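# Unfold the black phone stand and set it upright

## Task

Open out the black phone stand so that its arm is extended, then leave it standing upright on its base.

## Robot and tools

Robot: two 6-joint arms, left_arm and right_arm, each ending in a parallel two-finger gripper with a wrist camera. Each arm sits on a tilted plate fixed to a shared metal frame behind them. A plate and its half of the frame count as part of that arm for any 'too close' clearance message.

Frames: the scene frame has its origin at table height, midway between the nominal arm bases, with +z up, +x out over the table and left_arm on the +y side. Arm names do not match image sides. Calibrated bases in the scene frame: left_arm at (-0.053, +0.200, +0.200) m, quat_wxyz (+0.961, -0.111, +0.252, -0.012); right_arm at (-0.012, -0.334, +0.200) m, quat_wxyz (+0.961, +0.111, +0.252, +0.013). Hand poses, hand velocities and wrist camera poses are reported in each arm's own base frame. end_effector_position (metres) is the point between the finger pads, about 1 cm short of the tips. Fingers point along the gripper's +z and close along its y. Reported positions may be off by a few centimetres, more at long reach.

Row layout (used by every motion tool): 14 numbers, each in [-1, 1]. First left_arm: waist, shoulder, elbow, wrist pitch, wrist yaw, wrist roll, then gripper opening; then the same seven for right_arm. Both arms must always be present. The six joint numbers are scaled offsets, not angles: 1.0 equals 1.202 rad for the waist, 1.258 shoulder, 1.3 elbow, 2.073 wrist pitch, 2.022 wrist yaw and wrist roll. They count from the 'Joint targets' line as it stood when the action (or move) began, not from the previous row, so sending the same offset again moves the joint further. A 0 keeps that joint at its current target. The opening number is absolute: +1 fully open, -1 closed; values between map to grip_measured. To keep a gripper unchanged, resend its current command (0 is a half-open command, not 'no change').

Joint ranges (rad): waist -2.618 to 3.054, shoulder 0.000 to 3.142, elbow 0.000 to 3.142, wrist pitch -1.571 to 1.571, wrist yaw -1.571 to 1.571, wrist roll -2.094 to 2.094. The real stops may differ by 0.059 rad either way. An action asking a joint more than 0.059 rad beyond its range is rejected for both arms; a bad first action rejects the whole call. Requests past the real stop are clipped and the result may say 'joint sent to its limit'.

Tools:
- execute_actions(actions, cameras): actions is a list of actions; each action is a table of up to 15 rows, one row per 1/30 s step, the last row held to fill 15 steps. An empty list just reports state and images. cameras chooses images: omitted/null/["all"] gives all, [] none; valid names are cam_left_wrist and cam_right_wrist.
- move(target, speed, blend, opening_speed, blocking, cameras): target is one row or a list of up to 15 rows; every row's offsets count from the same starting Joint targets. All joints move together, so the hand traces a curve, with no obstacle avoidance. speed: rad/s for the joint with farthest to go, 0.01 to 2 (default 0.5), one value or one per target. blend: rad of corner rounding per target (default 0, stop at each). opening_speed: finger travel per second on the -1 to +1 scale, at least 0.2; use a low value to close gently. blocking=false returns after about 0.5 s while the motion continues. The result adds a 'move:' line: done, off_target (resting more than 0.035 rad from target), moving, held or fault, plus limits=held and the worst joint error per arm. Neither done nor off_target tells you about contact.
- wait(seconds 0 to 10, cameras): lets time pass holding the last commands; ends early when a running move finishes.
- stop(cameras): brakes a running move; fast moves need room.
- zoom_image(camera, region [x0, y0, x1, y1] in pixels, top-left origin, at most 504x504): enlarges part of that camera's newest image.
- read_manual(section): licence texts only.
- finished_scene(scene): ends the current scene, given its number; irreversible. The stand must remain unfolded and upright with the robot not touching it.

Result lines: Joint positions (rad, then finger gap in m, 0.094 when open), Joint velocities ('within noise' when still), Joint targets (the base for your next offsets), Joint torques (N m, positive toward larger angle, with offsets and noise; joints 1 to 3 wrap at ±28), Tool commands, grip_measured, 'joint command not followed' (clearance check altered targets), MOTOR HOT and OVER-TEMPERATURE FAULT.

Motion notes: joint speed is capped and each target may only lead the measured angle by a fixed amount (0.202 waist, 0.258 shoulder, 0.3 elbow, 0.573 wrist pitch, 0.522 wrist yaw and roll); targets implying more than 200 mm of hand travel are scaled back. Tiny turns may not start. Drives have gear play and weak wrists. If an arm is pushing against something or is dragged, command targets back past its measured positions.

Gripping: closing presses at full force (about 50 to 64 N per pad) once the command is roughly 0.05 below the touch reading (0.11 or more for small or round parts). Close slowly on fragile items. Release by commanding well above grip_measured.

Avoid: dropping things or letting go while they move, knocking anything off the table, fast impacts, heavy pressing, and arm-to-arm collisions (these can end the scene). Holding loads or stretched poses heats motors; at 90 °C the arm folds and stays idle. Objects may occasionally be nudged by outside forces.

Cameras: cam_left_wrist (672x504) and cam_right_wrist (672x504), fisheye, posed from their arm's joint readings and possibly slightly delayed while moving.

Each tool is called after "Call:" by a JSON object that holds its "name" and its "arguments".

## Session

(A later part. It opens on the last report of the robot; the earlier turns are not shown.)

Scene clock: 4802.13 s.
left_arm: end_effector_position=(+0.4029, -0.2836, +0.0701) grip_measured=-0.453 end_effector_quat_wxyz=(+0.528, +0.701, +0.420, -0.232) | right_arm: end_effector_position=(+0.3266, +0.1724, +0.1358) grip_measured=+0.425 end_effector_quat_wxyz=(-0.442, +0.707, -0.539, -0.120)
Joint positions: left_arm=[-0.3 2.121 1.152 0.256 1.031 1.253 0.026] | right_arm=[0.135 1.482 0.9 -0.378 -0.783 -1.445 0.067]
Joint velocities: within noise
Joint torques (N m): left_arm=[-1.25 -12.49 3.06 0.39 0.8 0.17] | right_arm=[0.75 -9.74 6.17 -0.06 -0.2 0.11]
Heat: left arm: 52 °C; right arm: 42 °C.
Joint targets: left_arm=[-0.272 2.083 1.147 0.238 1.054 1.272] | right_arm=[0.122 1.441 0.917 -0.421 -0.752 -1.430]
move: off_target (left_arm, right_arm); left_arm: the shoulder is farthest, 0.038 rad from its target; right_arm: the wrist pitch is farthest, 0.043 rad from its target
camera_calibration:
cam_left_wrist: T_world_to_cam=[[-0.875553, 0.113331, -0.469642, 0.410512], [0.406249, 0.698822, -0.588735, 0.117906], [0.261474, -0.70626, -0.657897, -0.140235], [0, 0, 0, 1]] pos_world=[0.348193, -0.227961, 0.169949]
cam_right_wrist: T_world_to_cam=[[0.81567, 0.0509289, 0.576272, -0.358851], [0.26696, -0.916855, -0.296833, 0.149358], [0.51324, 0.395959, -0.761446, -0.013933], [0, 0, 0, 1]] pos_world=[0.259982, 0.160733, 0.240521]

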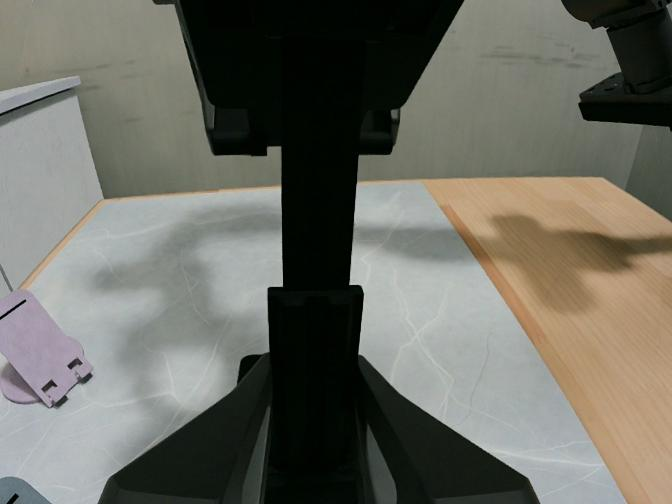

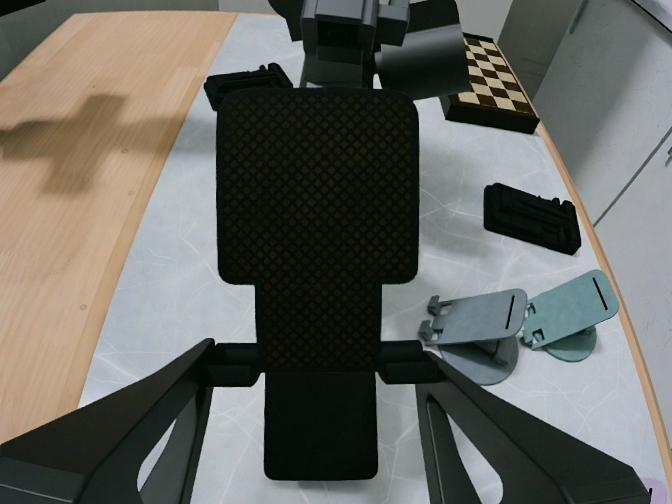

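Call:
{"name": "move", "arguments": {"target": [0,0,0,0,0,0,-0.9,0.118,-0.083,0.060,-0.083,0.173,0.053,-0.8], "speed": 0.2}}

Scene clock: 4821.90 s.
left_arm: end_effector_position=(+0.4008, -0.2844, +0.0716) grip_measured=-0.453 end_effector_quat_wxyz=(+0.528, +0.699, +0.418, -0.240) | right_arm: end_effector_position=(+0.3201, +0.1706, +0.1474) grip_measured=+0.425 end_effector_quat_wxyz=(-0.368, +0.715, -0.593, -0.029)
Joint positions: left_arm=[-0.3 2.121 1.152 0.256 1.047 1.247 0.026] | right_arm=[0.272 1.38 0.964 -0.525 -0.449 -1.337 0.067]
Joint velocities: within noise
Joint torques (N m): left_arm=[-1.24 -12.49 3.06 0.39 0.62 0.23] | right_arm=[1.21 -9.46 8.16 -0.2 0.1 0.1]
Heat: left arm: 52 °C; right arm: 41 °C.
Joint targets: left_arm=[-0.272 2.083 1.147 0.238 1.054 1.272] | right_arm=[0.264 1.336 0.995 -0.594 -0.402 -1.323]
move: off_target (left_arm, right_arm); left_arm: the shoulder is farthest, 0.038 rad from its target; right_arm: the wrist pitch is farthest, 0.068 rad from its target
camera_calibration:
cam_left_wrist: T_world_to_cam=[[-0.878512, 0.116947, -0.463185, 0.411226], [0.407723, 0.688826, -0.5994, 0.117559], [0.248956, -0.715431, -0.652824, -0.137186], [0, 0, 0, 1]] pos_world=[0.347489, -0.227216, 0.17138]
cam_right_wrist: T_world_to_cam=[[0.822641, 0.0713473, 0.564067, -0.36405], [0.142062, -0.986421, -0.0824147, 0.173074], [0.550527, 0.14793, -0.821606, 0.0381221], [0, 0, 0, 1]] pos_world=[0.253908, 0.191058, 0.250933]

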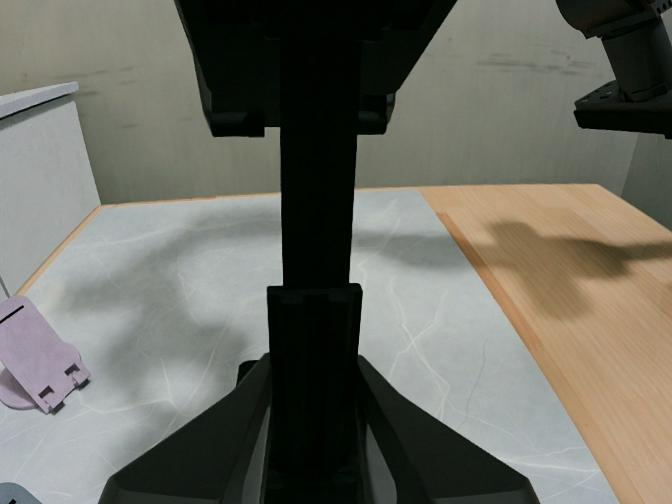

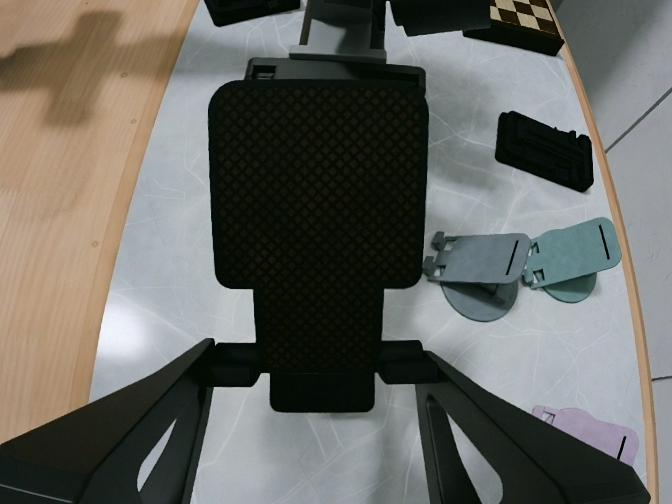

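Call:
{"name": "move", "arguments": {"target": [0,0,0,0,0,0,-0.9,0,0.02,0,0.02,0,0,0.75], "opening_speed": 0.6, "cameras": ["cam_left_wrist"]}}

Scene clock: 4840.40 s.
left_arm: end_effector_position=(+0.4121, -0.2683, +0.0704) grip_measured=-0.453 end_effector_quat_wxyz=(+0.533, +0.694, +0.429, -0.223) | right_arm: end_effector_position=(+0.3261, +0.1633, +0.1478) grip_measured=+0.748 end_effector_quat_wxyz=(-0.361, +0.712, -0.603, -0.008)
Joint positions: left_arm=[-0.261 2.121 1.151 0.256 1.039 1.261 0.026] | right_arm=[0.269 1.38 0.974 -0.528 -0.403 -1.333 0.082]
Joint velocities: within noise
Joint torques (N m): left_arm=[-4.42 -12.52 2.99 0.38 0.71 0.07] | right_arm=[1.42 -7.56 7.41 0.22 -0.41 0.07]
Heat: left arm: 52 °C; right arm: 41 °C.
Joint targets: left_arm=[-0.272 2.083 1.147 0.238 1.054 1.272] | right_arm=[0.264 1.361 0.995 -0.552 -0.402 -1.323]
move: off_target (left_arm); left_arm: the shoulder is farthest, 0.038 rad from its target
camera_calibration:
cam_left_wrist: T_world_to_cam=[[-0.876507, 0.0854663, -0.473741, 0.410115], [0.387674, 0.708738, -0.589406, 0.114024], [0.285384, -0.700276, -0.654347, -0.140105], [0, 0, 0, 1]] pos_world=[0.355248, -0.213976, 0.169817]
Images, in order (width x height): cam_left_wrist 672x504.

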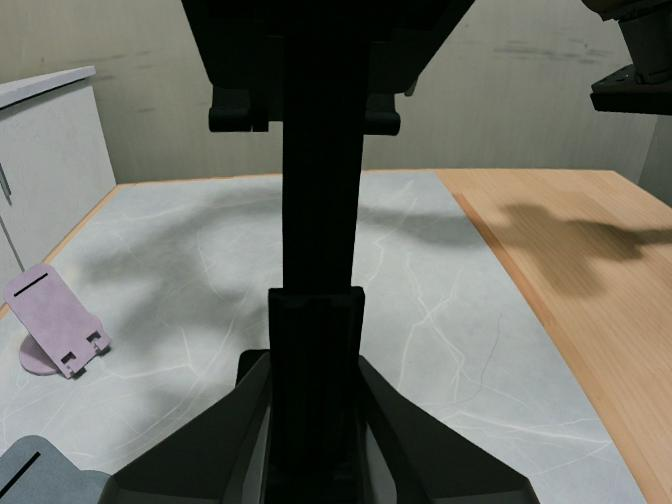

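Call:
{"name": "move", "arguments": {"target": [0,0,0,0,0,0,-0.9,-0.141,-0.108,0.110,-0.188,-0.065,-0.093,0.75], "speed": 0.25}}

Scene clock: 4855.73 s.
left_arm: end_effector_position=(+0.4121, -0.2683, +0.0704) grip_measured=-0.453 end_effector_quat_wxyz=(+0.533, +0.694, +0.429, -0.223) | right_arm: end_effector_position=(+0.2895, +0.1161, +0.2001) grip_measured=+0.748 end_effector_quat_wxyz=(-0.346, +0.716, -0.606, -0.023)
Joint positions: left_arm=[-0.261 2.121 1.151 0.256 1.039 1.262 0.026] | right_arm=[0.099 1.248 1.116 -0.918 -0.504 -1.501 0.082]
Joint velocities: within noise
Joint torques (N m): left_arm=[-4.42 -12.51 2.99 0.38 0.71 0.06] | right_arm=[0.72 -7.61 7.91 -0.02 -0.77 -0.08]
Heat: left arm: 52 °C; right arm: 40 °C.
Joint targets: left_arm=[-0.272 2.083 1.147 0.238 1.054 1.272] | right_arm=[0.095 1.225 1.138 -0.942 -0.534 -1.511]
move: off_target (left_arm); left_arm: the shoulder is farthest, 0.038 rad from its target
camera_calibration:
cam_left_wrist: T_world_to_cam=[[-0.875786, 0.0860195, -0.474973, 0.410053], [0.388876, 0.708674, -0.588691, 0.11346], [0.285962, -0.700273, -0.654097, -0.14036], [0, 0, 0, 1]] pos_world=[0.355134, -0.213969, 0.169748]
cam_right_wrist: T_world_to_cam=[[0.838905, 0.0752923, 0.539045, -0.364858], [0.119569, -0.991686, -0.0475663, 0.128214], [0.530982, 0.104356, -0.840933, 0.120911], [0, 0, 0, 1]] pos_world=[0.226549, 0.142002, 0.304452]

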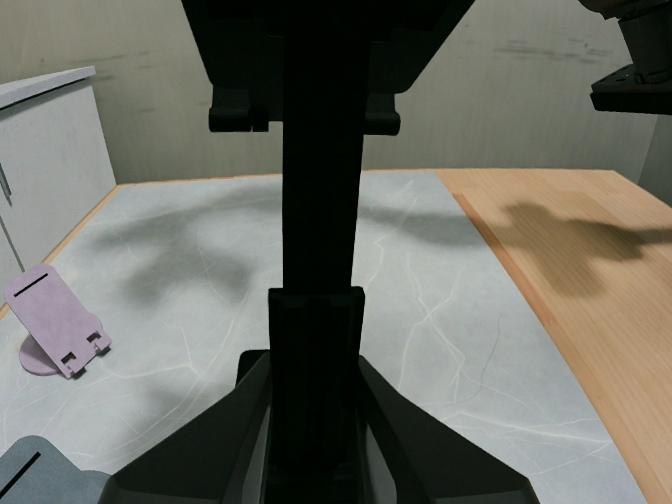

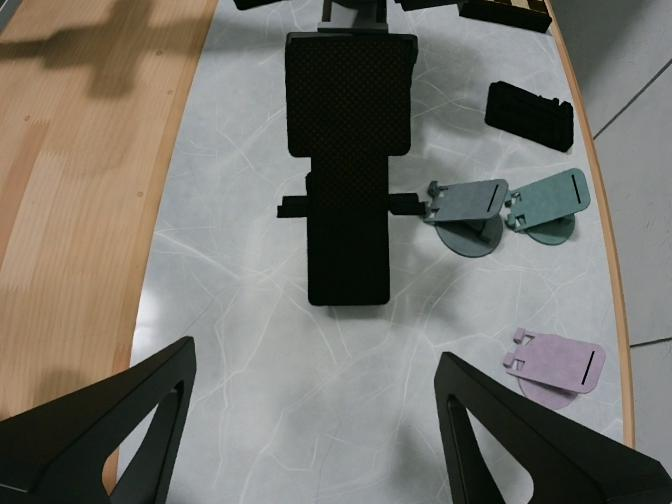

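Call:
{"name": "move", "arguments": {"target": [0.042,0.141,0.0615,0.025,0.013,0.015,-0.6,0,0,0,0,0,0,0.75], "speed": 0.15}}

Scene clock: 4904.90 s.
left_arm: end_effector_position=(+0.4309, -0.2549, +0.0432) grip_measured=-0.453 end_effector_quat_wxyz=(+0.533, +0.688, +0.438, -0.225) | right_arm: end_effector_position=(+0.2892, +0.1161, +0.1999) grip_measured=+0.748 end_effector_quat_wxyz=(-0.346, +0.716, -0.606, -0.024)
Joint positions: left_arm=[-0.22 2.23 1.211 0.27 1.062 1.287 0.026] | right_arm=[0.099 1.248 1.116 -0.92 -0.504 -1.501 0.082]
Joint velocities: within noise
Joint torques (N m): left_arm=[-3.55 -7.51 4.52 0.66 0.76 0.11] | right_arm=[0.72 -7.6 7.91 -0.01 -0.76 -0.08]
Heat: left arm: 53 °C; right arm: 36 °C.
Joint targets: left_arm=[-0.222 2.261 1.227 0.290 1.080 1.302] | right_arm=[0.095 1.225 1.138 -0.942 -0.534 -1.511]
move: done
camera_calibration:
cam_left_wrist: T_world_to_cam=[[-0.884112, 0.0705165, -0.461923, 0.411604], [0.368466, 0.713147, -0.596368, 0.09092], [0.287366, -0.697459, -0.656485, -0.153924], [0, 0, 0, 1]] pos_world=[0.374636, -0.20122, 0.143303]
cam_right_wrist: T_world_to_cam=[[0.839727, 0.0753736, 0.537752, -0.3645], [0.119496, -0.991693, -0.0475991, 0.128241], [0.529697, 0.10423, -0.841758, 0.12148], [0, 0, 0, 1]] pos_world=[0.226409, 0.141988, 0.304372]

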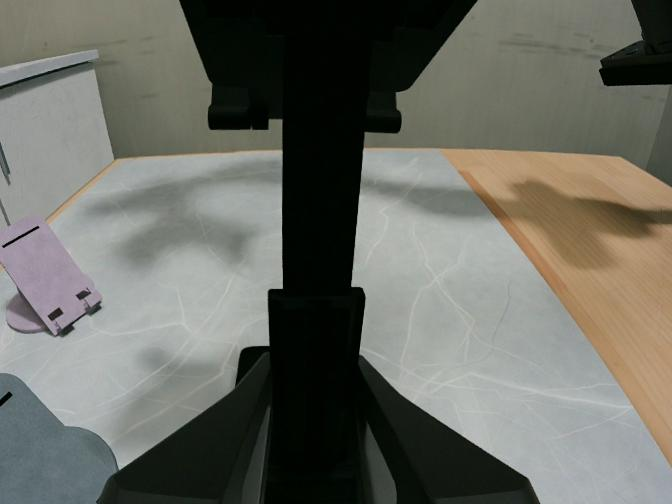

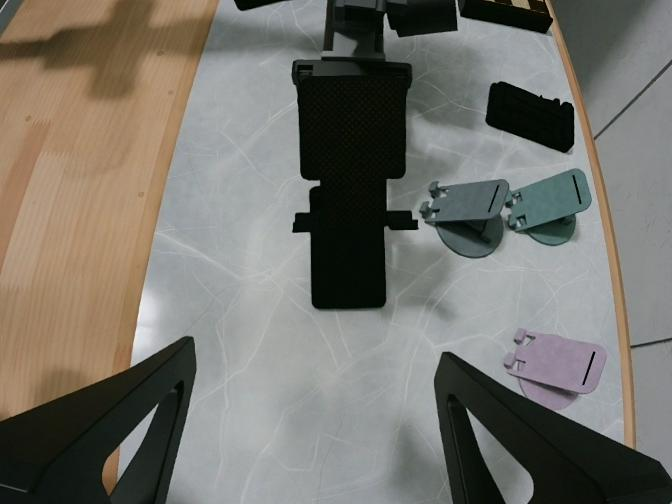

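Call:
{"name": "zoom_image", "arguments": {"camera": "cam_right_wrist", "region": [260, 30, 530, 340]}}

Scaled by 1.626 from the camera's 672x504 image, which has a finer 960x720 frame.

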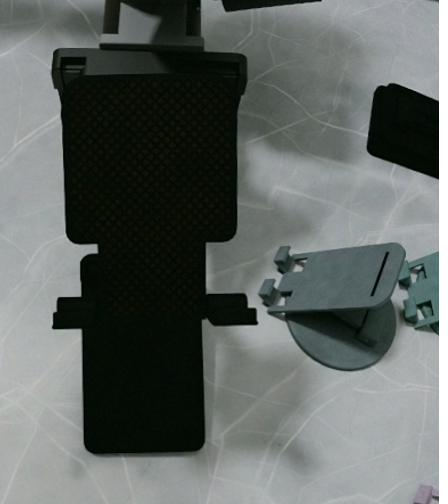

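Call:
{"name": "move", "arguments": {"target": [0.011,0.041,0.022,0.005,0.005,0.008,-0.6,0,0,0,0,0,0,0.75], "speed": 0.1, "cameras": ["cam_right_wrist"]}}

Call:
{"name": "move", "arguments": {"target": [0.0055,0.0207,0.011,0.0024,0.0025,0.004,-0.6,0,0,0,0,0,0,0.75], "speed": 0.1}}

Scene clock: 4917.60 s.
left_arm: end_effector_position=(+0.4346, -0.2546, +0.0383) grip_measured=-0.453 end_effector_quat_wxyz=(+0.543, +0.688, +0.421, -0.235) | right_arm: end_effector_position=(+0.2892, +0.1161, +0.1999) grip_measured=+0.748 end_effector_quat_wxyz=(-0.346, +0.716, -0.606, -0.024)
Joint positions: left_arm=[-0.209 2.277 1.243 0.29 1.111 1.302 0.026] | right_arm=[0.099 1.248 1.116 -0.92 -0.504 -1.501 0.082]
Joint velocities: within noise
Joint torques (N m): left_arm=[-3.43 -7.24 4.15 0.57 0.33 0.14] | right_arm=[0.72 -7.6 7.91 -0.01 -0.77 -0.08]
Heat: left arm: 52 °C; right arm: 35 °C.
Joint targets: left_arm=[-0.208 2.312 1.255 0.300 1.090 1.318] | right_arm=[0.095 1.225 1.138 -0.942 -0.534 -1.511]
move: done
camera_calibration:
cam_right_wrist: T_world_to_cam=[[0.839727, 0.0753736, 0.537752, -0.3645], [0.119496, -0.991693, -0.0475991, 0.128241], [0.529697, 0.10423, -0.841758, 0.12148], [0, 0, 0, 1]] pos_world=[0.226409, 0.141988, 0.304372]
Images, in order (width x height): cam_right_wrist 672x504.

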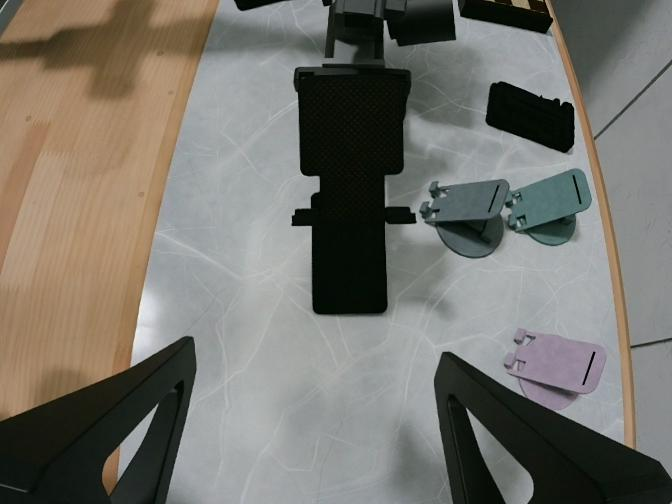

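Scene clock: 4918.37 s.
left_arm: end_effector_position=(+0.4362, -0.2539, +0.0358) grip_measured=-0.453 end_effector_quat_wxyz=(+0.547, +0.687, +0.413, -0.241) | right_arm: end_effector_position=(+0.2892, +0.1161, +0.1999) grip_measured=+0.748 end_effector_quat_wxyz=(-0.346, +0.716, -0.606, -0.024)
Joint positions: left_arm=[-0.203 2.3 1.258 0.299 1.136 1.309 0.026] | right_arm=[0.099 1.248 1.116 -0.92 -0.504 -1.501 0.082]
Joint velocities: within noise
Joint torques (N m): left_arm=[-3.36 -7.06 3.96 0.53 0.12 0.14] | right_arm=[0.7 -7.61 7.92 -0.01 -0.77 -0.08]
Heat: left arm: 52 °C; right arm: 35 °C.
Joint targets: left_arm=[-0.202 2.338 1.270 0.305 1.095 1.326] | right_arm=[0.095 1.225 1.138 -0.942 -0.534 -1.511]
move: off_target (left_arm); left_arm: the wrist yaw is farthest, 0.041 rad from its target
camera_calibration:
cam_left_wrist: T_world_to_cam=[[-0.873262, 0.0868595, -0.479447, 0.412786], [0.408321, 0.66737, -0.622809, 0.0558069], [0.265871, -0.739644, -0.618255, -0.162273], [0, 0, 0, 1]] pos_world=[0.380827, -0.193122, 0.13234]
cam_right_wrist: T_world_to_cam=[[0.839727, 0.0753736, 0.537752, -0.3645], [0.119496, -0.991693, -0.0475991, 0.128241], [0.529697, 0.10423, -0.841758, 0.12148], [0, 0, 0, 1]] pos_world=[0.226409, 0.141988, 0.304372]

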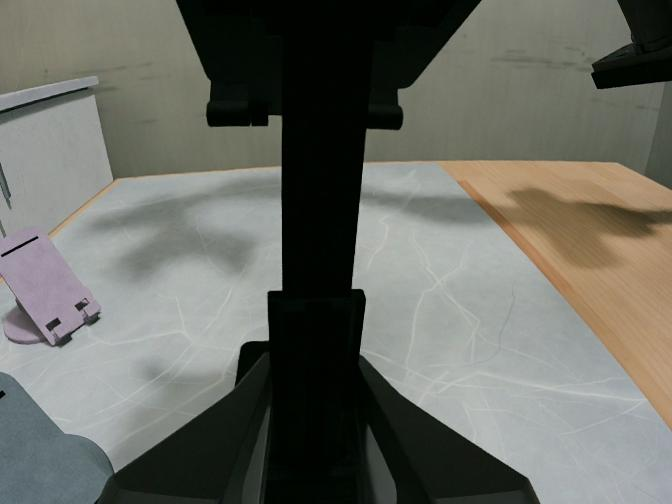

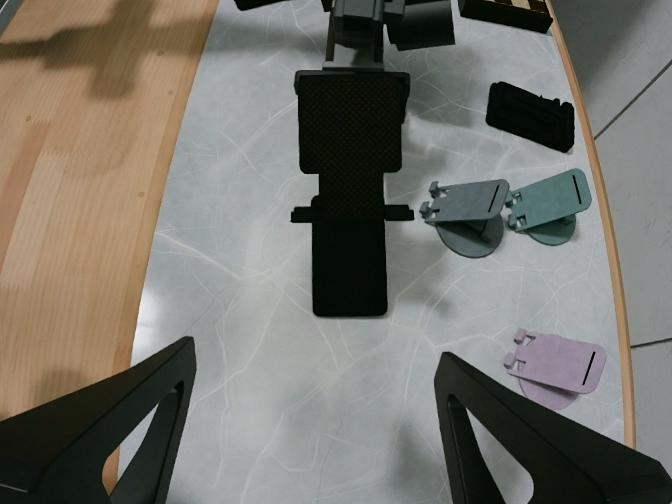

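Call:
{"name": "move", "arguments": {"target": [0.0055,0.0207,0.011,0.0024,0.0025,0.004,-0.47,0,0,0,0,0,0,0.75], "speed": 0.1, "opening_speed": 0.3, "cameras": ["cam_right_wrist"]}}

Call:
{"name": "move", "arguments": {"target": [0.0055,0.0207,0.011,0.0024,0.0025,0.004,-0.455,0,0,0,0,0,0,0.75], "speed": 0.1}}

Scene clock: 4924.93 s.
left_arm: end_effector_position=(+0.4376, -0.2530, +0.0333) grip_measured=-0.453 end_effector_quat_wxyz=(+0.552, +0.686, +0.405, -0.246) | right_arm: end_effector_position=(+0.2892, +0.1161, +0.1999) grip_measured=+0.748 end_effector_quat_wxyz=(-0.346, +0.716, -0.606, -0.024)
Joint positions: left_arm=[-0.197 2.323 1.274 0.308 1.16 1.316 0.026] | right_arm=[0.099 1.248 1.116 -0.92 -0.504 -1.501 0.082]
Joint velocities: within noise
Joint torques (N m): left_arm=[-3.28 -6.93 3.75 0.49 -0.03 0.14] | right_arm=[0.72 -7.6 7.91 -0.01 -0.77 -0.08]
Heat: left arm: 51 °C; right arm: 35 °C.
Joint targets: left_arm=[-0.195 2.364 1.284 0.310 1.100 1.335] | right_arm=[0.095 1.225 1.138 -0.942 -0.534 -1.511]
move: off_target (left_arm); left_arm: the wrist yaw is farthest, 0.060 rad from its target
camera_calibration:
cam_right_wrist: T_world_to_cam=[[0.839727, 0.0753736, 0.537752, -0.3645], [0.119496, -0.991693, -0.0475991, 0.128241], [0.529697, 0.10423, -0.841758, 0.12148], [0, 0, 0, 1]] pos_world=[0.226409, 0.141988, 0.304372]
Images, in order (width x height): cam_right_wrist 672x504.

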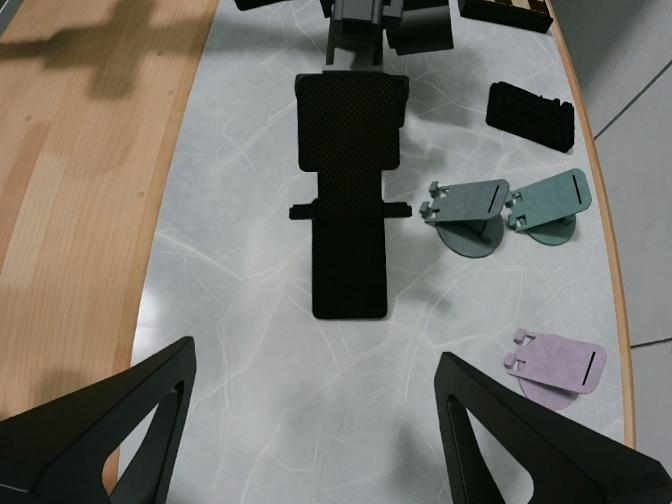

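Scene clock: 4925.70 s.
left_arm: end_effector_position=(+0.4386, -0.2527, +0.0306) grip_measured=-0.453 end_effector_quat_wxyz=(+0.557, +0.686, +0.396, -0.252) | right_arm: end_effector_position=(+0.2892, +0.1161, +0.1999) grip_measured=+0.748 end_effector_quat_wxyz=(-0.346, +0.716, -0.606, -0.024)
Joint positions: left_arm=[-0.192 2.346 1.289 0.318 1.185 1.324 0.026] | right_arm=[0.099 1.248 1.116 -0.92 -0.504 -1.501 0.082]
Joint velocities: within noise
Joint torques (N m): left_arm=[-3.21 -6.75 3.56 0.45 -0.24 0.16] | right_arm=[0.7 -7.61 7.91 -0.01 -0.77 -0.08]
Heat: left arm: 51 °C; right arm: 35 °C.
Joint targets: left_arm=[-0.189 2.390 1.298 0.315 1.105 1.343] | right_arm=[0.095 1.225 1.138 -0.942 -0.534 -1.511]
move: off_target (left_arm); left_arm: the wrist yaw is farthest, 0.080 rad from its target
camera_calibration:
cam_left_wrist: T_world_to_cam=[[-0.865106, 0.0973276, -0.492056, 0.411782], [0.434654, 0.635061, -0.638571, 0.031514], [0.250335, -0.766306, -0.591699, -0.166024], [0, 0, 0, 1]] pos_world=[0.384099, -0.187316, 0.124507]
cam_right_wrist: T_world_to_cam=[[0.839727, 0.0753736, 0.537752, -0.3645], [0.119496, -0.991693, -0.0475991, 0.128241], [0.529697, 0.10423, -0.841758, 0.12148], [0, 0, 0, 1]] pos_world=[0.226409, 0.141988, 0.304372]

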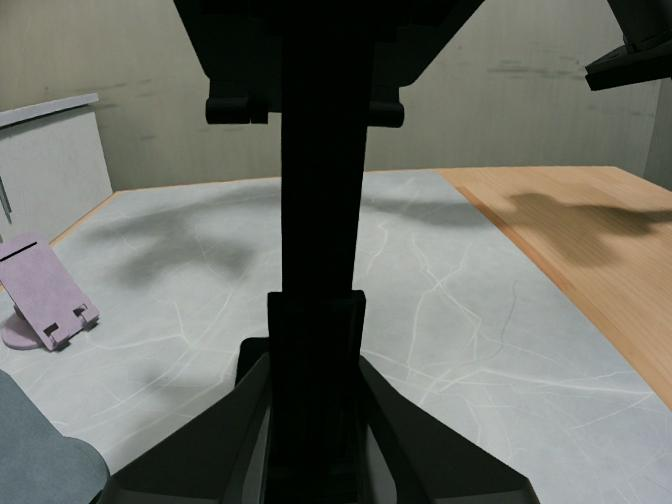

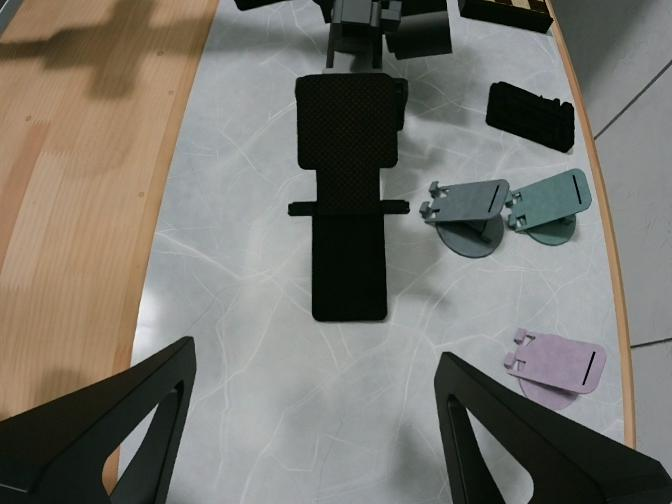

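Call:
{"name": "move", "arguments": {"target": [0.011,0.041,0.022,0.005,0.012,0.008,-0.455,0,0,0,0,0,0,0.75], "speed": 0.1}}

Scene clock: 4930.27 s.
left_arm: end_effector_position=(+0.4424, -0.2496, +0.0220) grip_measured=-0.453 end_effector_quat_wxyz=(+0.562, +0.683, +0.387, -0.259) | right_arm: end_effector_position=(+0.2892, +0.1161, +0.1999) grip_measured=+0.748 end_effector_quat_wxyz=(-0.346, +0.716, -0.606, -0.024)
Joint positions: left_arm=[-0.18 2.394 1.32 0.33 1.219 1.336 0.026] | right_arm=[0.099 1.248 1.116 -0.92 -0.504 -1.501 0.082]
Joint velocities: within noise
Joint torques (N m): left_arm=[-3.1 -6.49 3.25 0.41 -0.35 0.2] | right_arm=[0.7 -7.6 7.91 -0.01 -0.77 -0.08]
Heat: left arm: 51 °C; right arm: 35 °C.
Joint targets: left_arm=[-0.175 2.442 1.327 0.326 1.129 1.359] | right_arm=[0.095 1.225 1.138 -0.942 -0.534 -1.511]
move: off_target (left_arm); left_arm: the wrist yaw is farthest, 0.089 rad from its target
camera_calibration:
cam_left_wrist: T_world_to_cam=[[-0.862025, 0.100678, -0.496766, 0.410081], [0.446405, 0.615002, -0.649996, 0.0125256], [0.240071, -0.782072, -0.57509, -0.169422], [0, 0, 0, 1]] pos_world=[0.388582, -0.18149, 0.114422]
cam_right_wrist: T_world_to_cam=[[0.839727, 0.0753736, 0.537752, -0.3645], [0.119496, -0.991693, -0.0475991, 0.128241], [0.529697, 0.10423, -0.841758, 0.12148], [0, 0, 0, 1]] pos_world=[0.226409, 0.141988, 0.304372]

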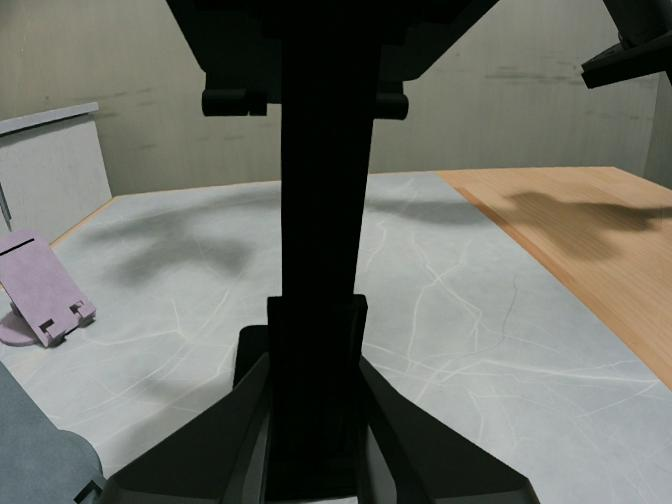

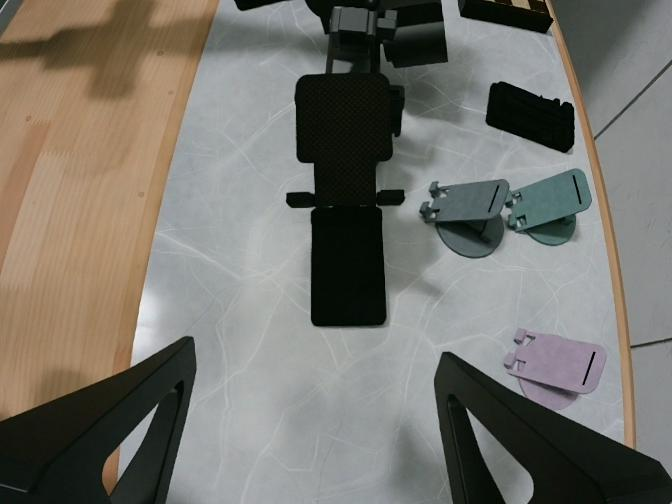

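Call:
{"name": "zoom_image", "arguments": {"camera": "cam_right_wrist", "region": [270, 0, 460, 350]}}

Scaled by 1.440 from the camera's 672x504 image, which has a finer 960x720 frame.

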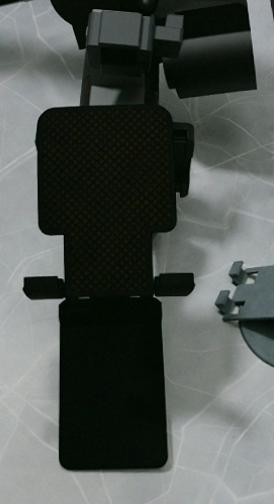

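Call:
{"name": "move", "arguments": {"target": [0.0055,0.0207,0.011,0.0024,0.002,0.004,-0.455,0,0,0,0,0,0,0.75], "speed": 0.1}}

Scene clock: 4952.33 s.
left_arm: end_effector_position=(+0.4428, -0.2499, +0.0218) grip_measured=-0.453 end_effector_quat_wxyz=(+0.567, +0.682, +0.378, -0.267) | right_arm: end_effector_position=(+0.2892, +0.1161, +0.1999) grip_measured=+0.748 end_effector_quat_wxyz=(-0.346, +0.716, -0.606, -0.024)
Joint positions: left_arm=[-0.177 2.412 1.337 0.336 1.246 1.338 0.026] | right_arm=[0.099 1.248 1.116 -0.92 -0.504 -1.501 0.082]
Joint velocities: within noise
Joint torques (N m): left_arm=[-2.78 -5.97 3 0.4 -0.61 0.29] | right_arm=[0.72 -7.6 7.91 0 -0.77 -0.08]
Heat: left arm: 51 °C; right arm: 35 °C.
Joint targets: left_arm=[-0.169 2.468 1.341 0.331 1.133 1.367] | right_arm=[0.095 1.225 1.138 -0.942 -0.534 -1.511]
move: off_target (left_arm); left_arm: the wrist yaw is farthest, 0.113 rad from its target
camera_calibration:
cam_left_wrist: T_world_to_cam=[[-0.858851, 0.106337, -0.501066, 0.410451], [0.45884, 0.594529, -0.660303, 0.00190072], [0.227684, -0.797011, -0.559404, -0.168468], [0, 0, 0, 1]] pos_world=[0.390002, -0.179047, 0.112676]
cam_right_wrist: T_world_to_cam=[[0.839727, 0.0753736, 0.537752, -0.3645], [0.119496, -0.991693, -0.0475991, 0.128241], [0.529697, 0.10423, -0.841758, 0.12148], [0, 0, 0, 1]] pos_world=[0.226409, 0.141988, 0.304372]

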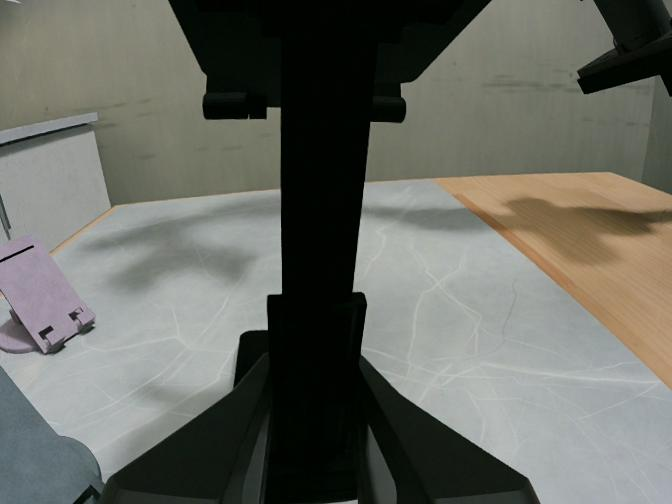

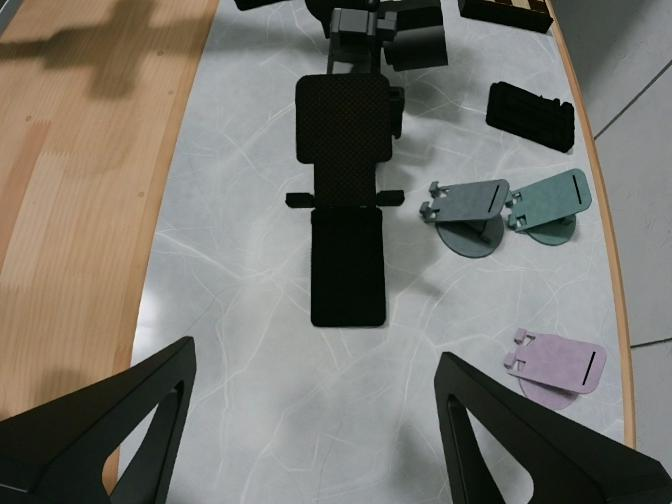

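Call:
{"name": "move", "arguments": {"target": [0,-0.034,-0.004,0,0.05,0,-0.455,0,0,0,0,0,0,0.75], "speed": 0.1, "cameras": []}}

Call:
{"name": "move", "arguments": {"target": [0,0,0,0,0,0,-0.2,0,0,0,0,0,0,0.75], "opening_speed": 0.2}}

Scene clock: 4959.07 s.
left_arm: end_effector_position=(+0.4416, -0.2502, +0.0228) grip_measured=-0.453 end_effector_quat_wxyz=(+0.569, +0.683, +0.371, -0.267) | right_arm: end_effector_position=(+0.2892, +0.1161, +0.1999) grip_measured=+0.748 end_effector_quat_wxyz=(-0.346, +0.716, -0.606, -0.024)
Joint positions: left_arm=[-0.177 2.412 1.337 0.336 1.255 1.348 0.026] | right_arm=[0.099 1.248 1.116 -0.92 -0.504 -1.501 0.082]
Joint velocities: within noise
Joint torques (N m): left_arm=[-2.78 -9.09 2.54 0.4 0.35 0.16] | right_arm=[0.72 -7.61 7.91 -0.01 -0.76 -0.08]
Heat: left arm: 50 °C; right arm: 35 °C.
Joint targets: left_arm=[-0.169 2.425 1.336 0.331 1.234 1.367] | right_arm=[0.095 1.225 1.138 -0.942 -0.534 -1.511]
move: done
No camera images: "cameras" was empty.

Scene clock: 4960.57 s.
left_arm: end_effector_position=(+0.4467, -0.2448, +0.0207) grip_measured=-0.202 end_effector_quat_wxyz=(+0.570, +0.684, +0.378, -0.255) | right_arm: end_effector_position=(+0.2892, +0.1161, +0.1999) grip_measured=+0.748 end_effector_quat_wxyz=(-0.346, +0.716, -0.606, -0.024)
Joint positions: left_arm=[-0.166 2.412 1.337 0.336 1.237 1.358 0.037] | right_arm=[0.099 1.248 1.116 -0.92 -0.504 -1.501 0.082]
Joint velocities: within noise
Joint torques (N m): left_arm=[-3.74 -9.1 2.51 0.4 0.54 0.05] | right_arm=[0.72 -7.6 7.92 -0.01 -0.76 -0.08]
Heat: left arm: 50 °C; right arm: 35 °C.
Joint targets: left_arm=[-0.169 2.425 1.336 0.331 1.234 1.367] | right_arm=[0.095 1.225 1.138 -0.942 -0.534 -1.511]
move: done
camera_calibration:
cam_left_wrist: T_world_to_cam=[[-0.849778, 0.098927, -0.517775, 0.407193], [0.464296, 0.60557, -0.646308, -0.00362693], [0.249612, -0.789619, -0.560532, -0.173831], [0, 0, 0, 1]] pos_world=[0.391098, -0.175346, 0.111052]
cam_right_wrist: T_world_to_cam=[[0.839727, 0.0753736, 0.537752, -0.3645], [0.119496, -0.991693, -0.0475991, 0.128241], [0.529697, 0.10423, -0.841758, 0.12148], [0, 0, 0, 1]] pos_world=[0.226409, 0.141988, 0.304372]

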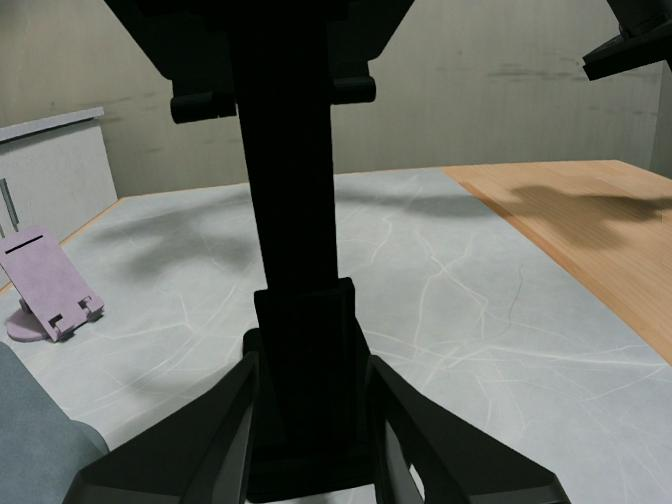

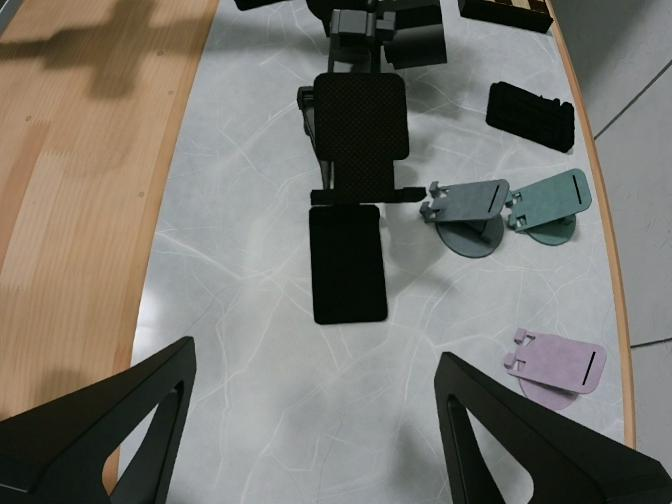

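Call:
{"name": "move", "arguments": {"target": [0,0,0,0,0,0,0.3,0,0,0,0,0,0,0.75], "opening_speed": 0.4}}

Scene clock: 4966.33 s.
left_arm: end_effector_position=(+0.4467, -0.2448, +0.0207) grip_measured=+0.298 end_effector_quat_wxyz=(+0.570, +0.684, +0.378, -0.255) | right_arm: end_effector_position=(+0.2892, +0.1161, +0.1999) grip_measured=+0.748 end_effector_quat_wxyz=(-0.346, +0.716, -0.606, -0.024)
Joint positions: left_arm=[-0.166 2.412 1.337 0.336 1.237 1.358 0.061] | right_arm=[0.099 1.248 1.116 -0.92 -0.504 -1.501 0.082]
Joint velocities: within noise
Joint torques (N m): left_arm=[-3.75 -9.1 2.51 0.4 0.55 0.05] | right_arm=[0.72 -7.61 7.91 -0.01 -0.76 -0.08]
Heat: left arm: 50 °C; right arm: 35 °C.
Joint targets: left_arm=[-0.169 2.425 1.336 0.331 1.234 1.367] | right_arm=[0.095 1.225 1.138 -0.942 -0.534 -1.511]
move: done
camera_calibration:
cam_left_wrist: T_world_to_cam=[[-0.849778, 0.098927, -0.517775, 0.407193], [0.464296, 0.60557, -0.646308, -0.00362693], [0.249612, -0.789619, -0.560532, -0.173831], [0, 0, 0, 1]] pos_world=[0.391098, -0.175346, 0.111052]
cam_right_wrist: T_world_to_cam=[[0.839727, 0.0753736, 0.537752, -0.3645], [0.119496, -0.991693, -0.0475991, 0.128241], [0.529697, 0.10423, -0.841758, 0.12148], [0, 0, 0, 1]] pos_world=[0.226409, 0.141988, 0.304372]

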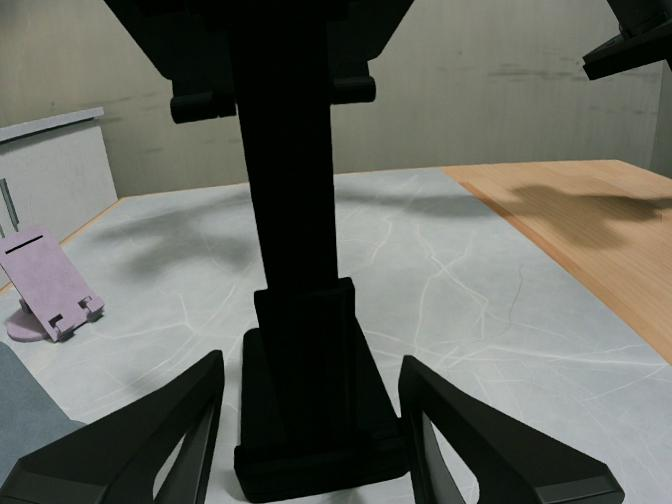

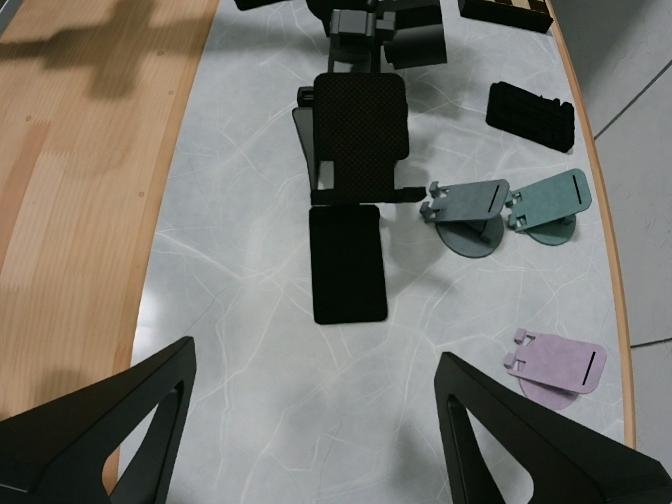

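Call:
{"name": "move", "arguments": {"target": [[0.082,-0.055,0.008,-0.15,0.032,0.125,0.3,0,0,0,0,0,0,0.75],[0.25,-0.18,0.05,-0.25,0.0,0.0,0.3,0,0,0,0,0,0,0.75]], "speed": [0.2,0.4]}}

Scene clock: 4986.63 s.
left_arm: end_effector_position=(+0.4772, -0.1008, +0.0745) grip_measured=+0.298 end_effector_quat_wxyz=(+0.545, +0.581, +0.549, -0.252) | right_arm: end_effector_position=(+0.2892, +0.1161, +0.1999) grip_measured=+0.748 end_effector_quat_wxyz=(-0.346, +0.716, -0.606, -0.024)
Joint positions: left_arm=[0.142 2.233 1.39 -0.172 1.236 1.368 0.061] | right_arm=[0.099 1.248 1.116 -0.92 -0.504 -1.501 0.082]
Joint velocities: within noise
Joint torques (N m): left_arm=[-2.55 -13.24 4.26 -0.03 0.59 -0.07] | right_arm=[0.7 -7.6 7.91 -0.01 -0.77 -0.07]
Heat: left arm: 51 °C; right arm: 35 °C.
Joint targets: left_arm=[0.132 2.199 1.401 -0.188 1.234 1.367] | right_arm=[0.095 1.225 1.138 -0.942 -0.534 -1.511]
move: done
camera_calibration:
cam_left_wrist: T_world_to_cam=[[-0.9448, -0.175646, -0.276588, 0.446409], [0.0802794, 0.694334, -0.715161, 0.127104], [0.31766, -0.697889, -0.641906, -0.0548241], [0, 0, 0, 1]] pos_world=[0.428979, -0.0481035, 0.179179]
cam_right_wrist: T_world_to_cam=[[0.839727, 0.0753736, 0.537752, -0.3645], [0.119496, -0.991693, -0.0475991, 0.128241], [0.529697, 0.10423, -0.841758, 0.12148], [0, 0, 0, 1]] pos_world=[0.226409, 0.141988, 0.304372]

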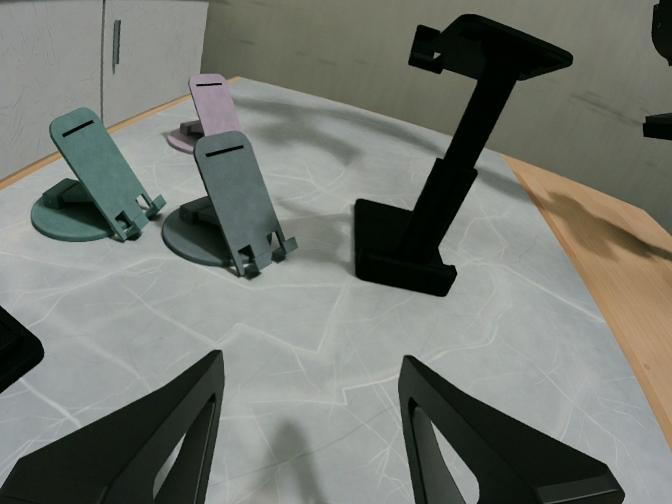

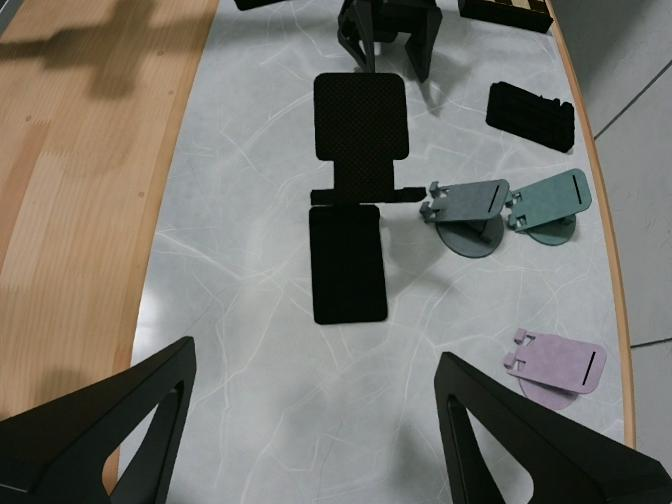

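Call:
{"name": "zoom_image", "arguments": {"camera": "cam_left_wrist", "region": [330, 0, 600, 310]}}

Scaled by 1.626 from the camera's 672x504 image, which has a finer 960x720 frame.

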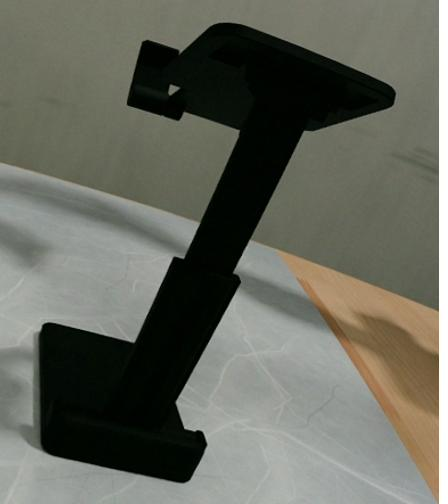

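Call:
{"name": "wait", "arguments": {"seconds": 1, "cameras": ["cam_left_wrist"]}}

Scene clock: 5018.30 s.
left_arm: end_effector_position=(+0.4770, -0.1008, +0.0744) grip_measured=+0.298 end_effector_quat_wxyz=(+0.544, +0.581, +0.550, -0.253) | right_arm: end_effector_position=(+0.2892, +0.1161, +0.1999) grip_measured=+0.748 end_effector_quat_wxyz=(-0.346, +0.716, -0.606, -0.024)
Joint positions: left_arm=[0.142 2.233 1.39 -0.173 1.236 1.367 0.061] | right_arm=[0.099 1.248 1.116 -0.92 -0.504 -1.501 0.082]
Joint velocities: within noise
Joint torques (N m): left_arm=[-2.56 -13.24 4.27 -0.04 0.59 -0.07] | right_arm=[0.72 -7.6 7.91 -0.01 -0.77 -0.08]
Heat: left arm: 52 °C; right arm: 35 °C.
Joint targets: left_arm=[0.132 2.199 1.401 -0.188 1.234 1.367] | right_arm=[0.095 1.225 1.138 -0.942 -0.534 -1.511]
Tool commands: left_gripper/opening=+0.3 right_gripper/opening=+0.75
wait: 1.00 s; at rest from the start
camera_calibration:
cam_left_wrist: T_world_to_cam=[[-0.945527, -0.17624, -0.273713, 0.446292], [0.0778962, 0.693877, -0.715868, 0.128203], [0.316088, -0.698193, -0.642351, -0.0541022], [0, 0, 0, 1]] pos_world=[0.429095, -0.0480761, 0.179179]
Images, in order (width x height): cam_left_wrist 672x504.

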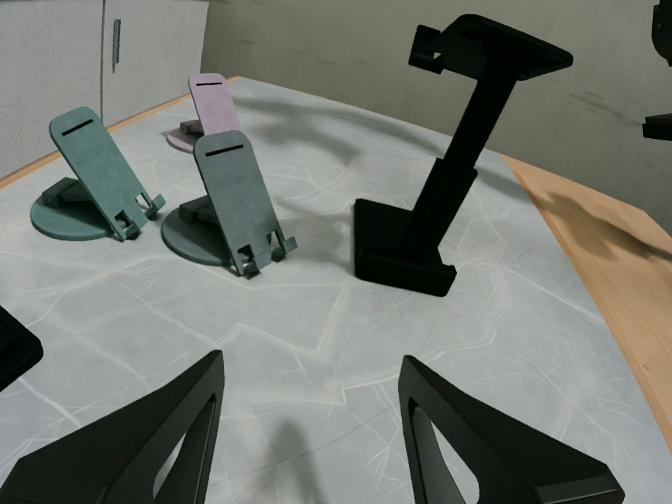

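Call:
{"name": "finished_scene", "arguments": {"scene": 1}}

The scene is finished: the task was done.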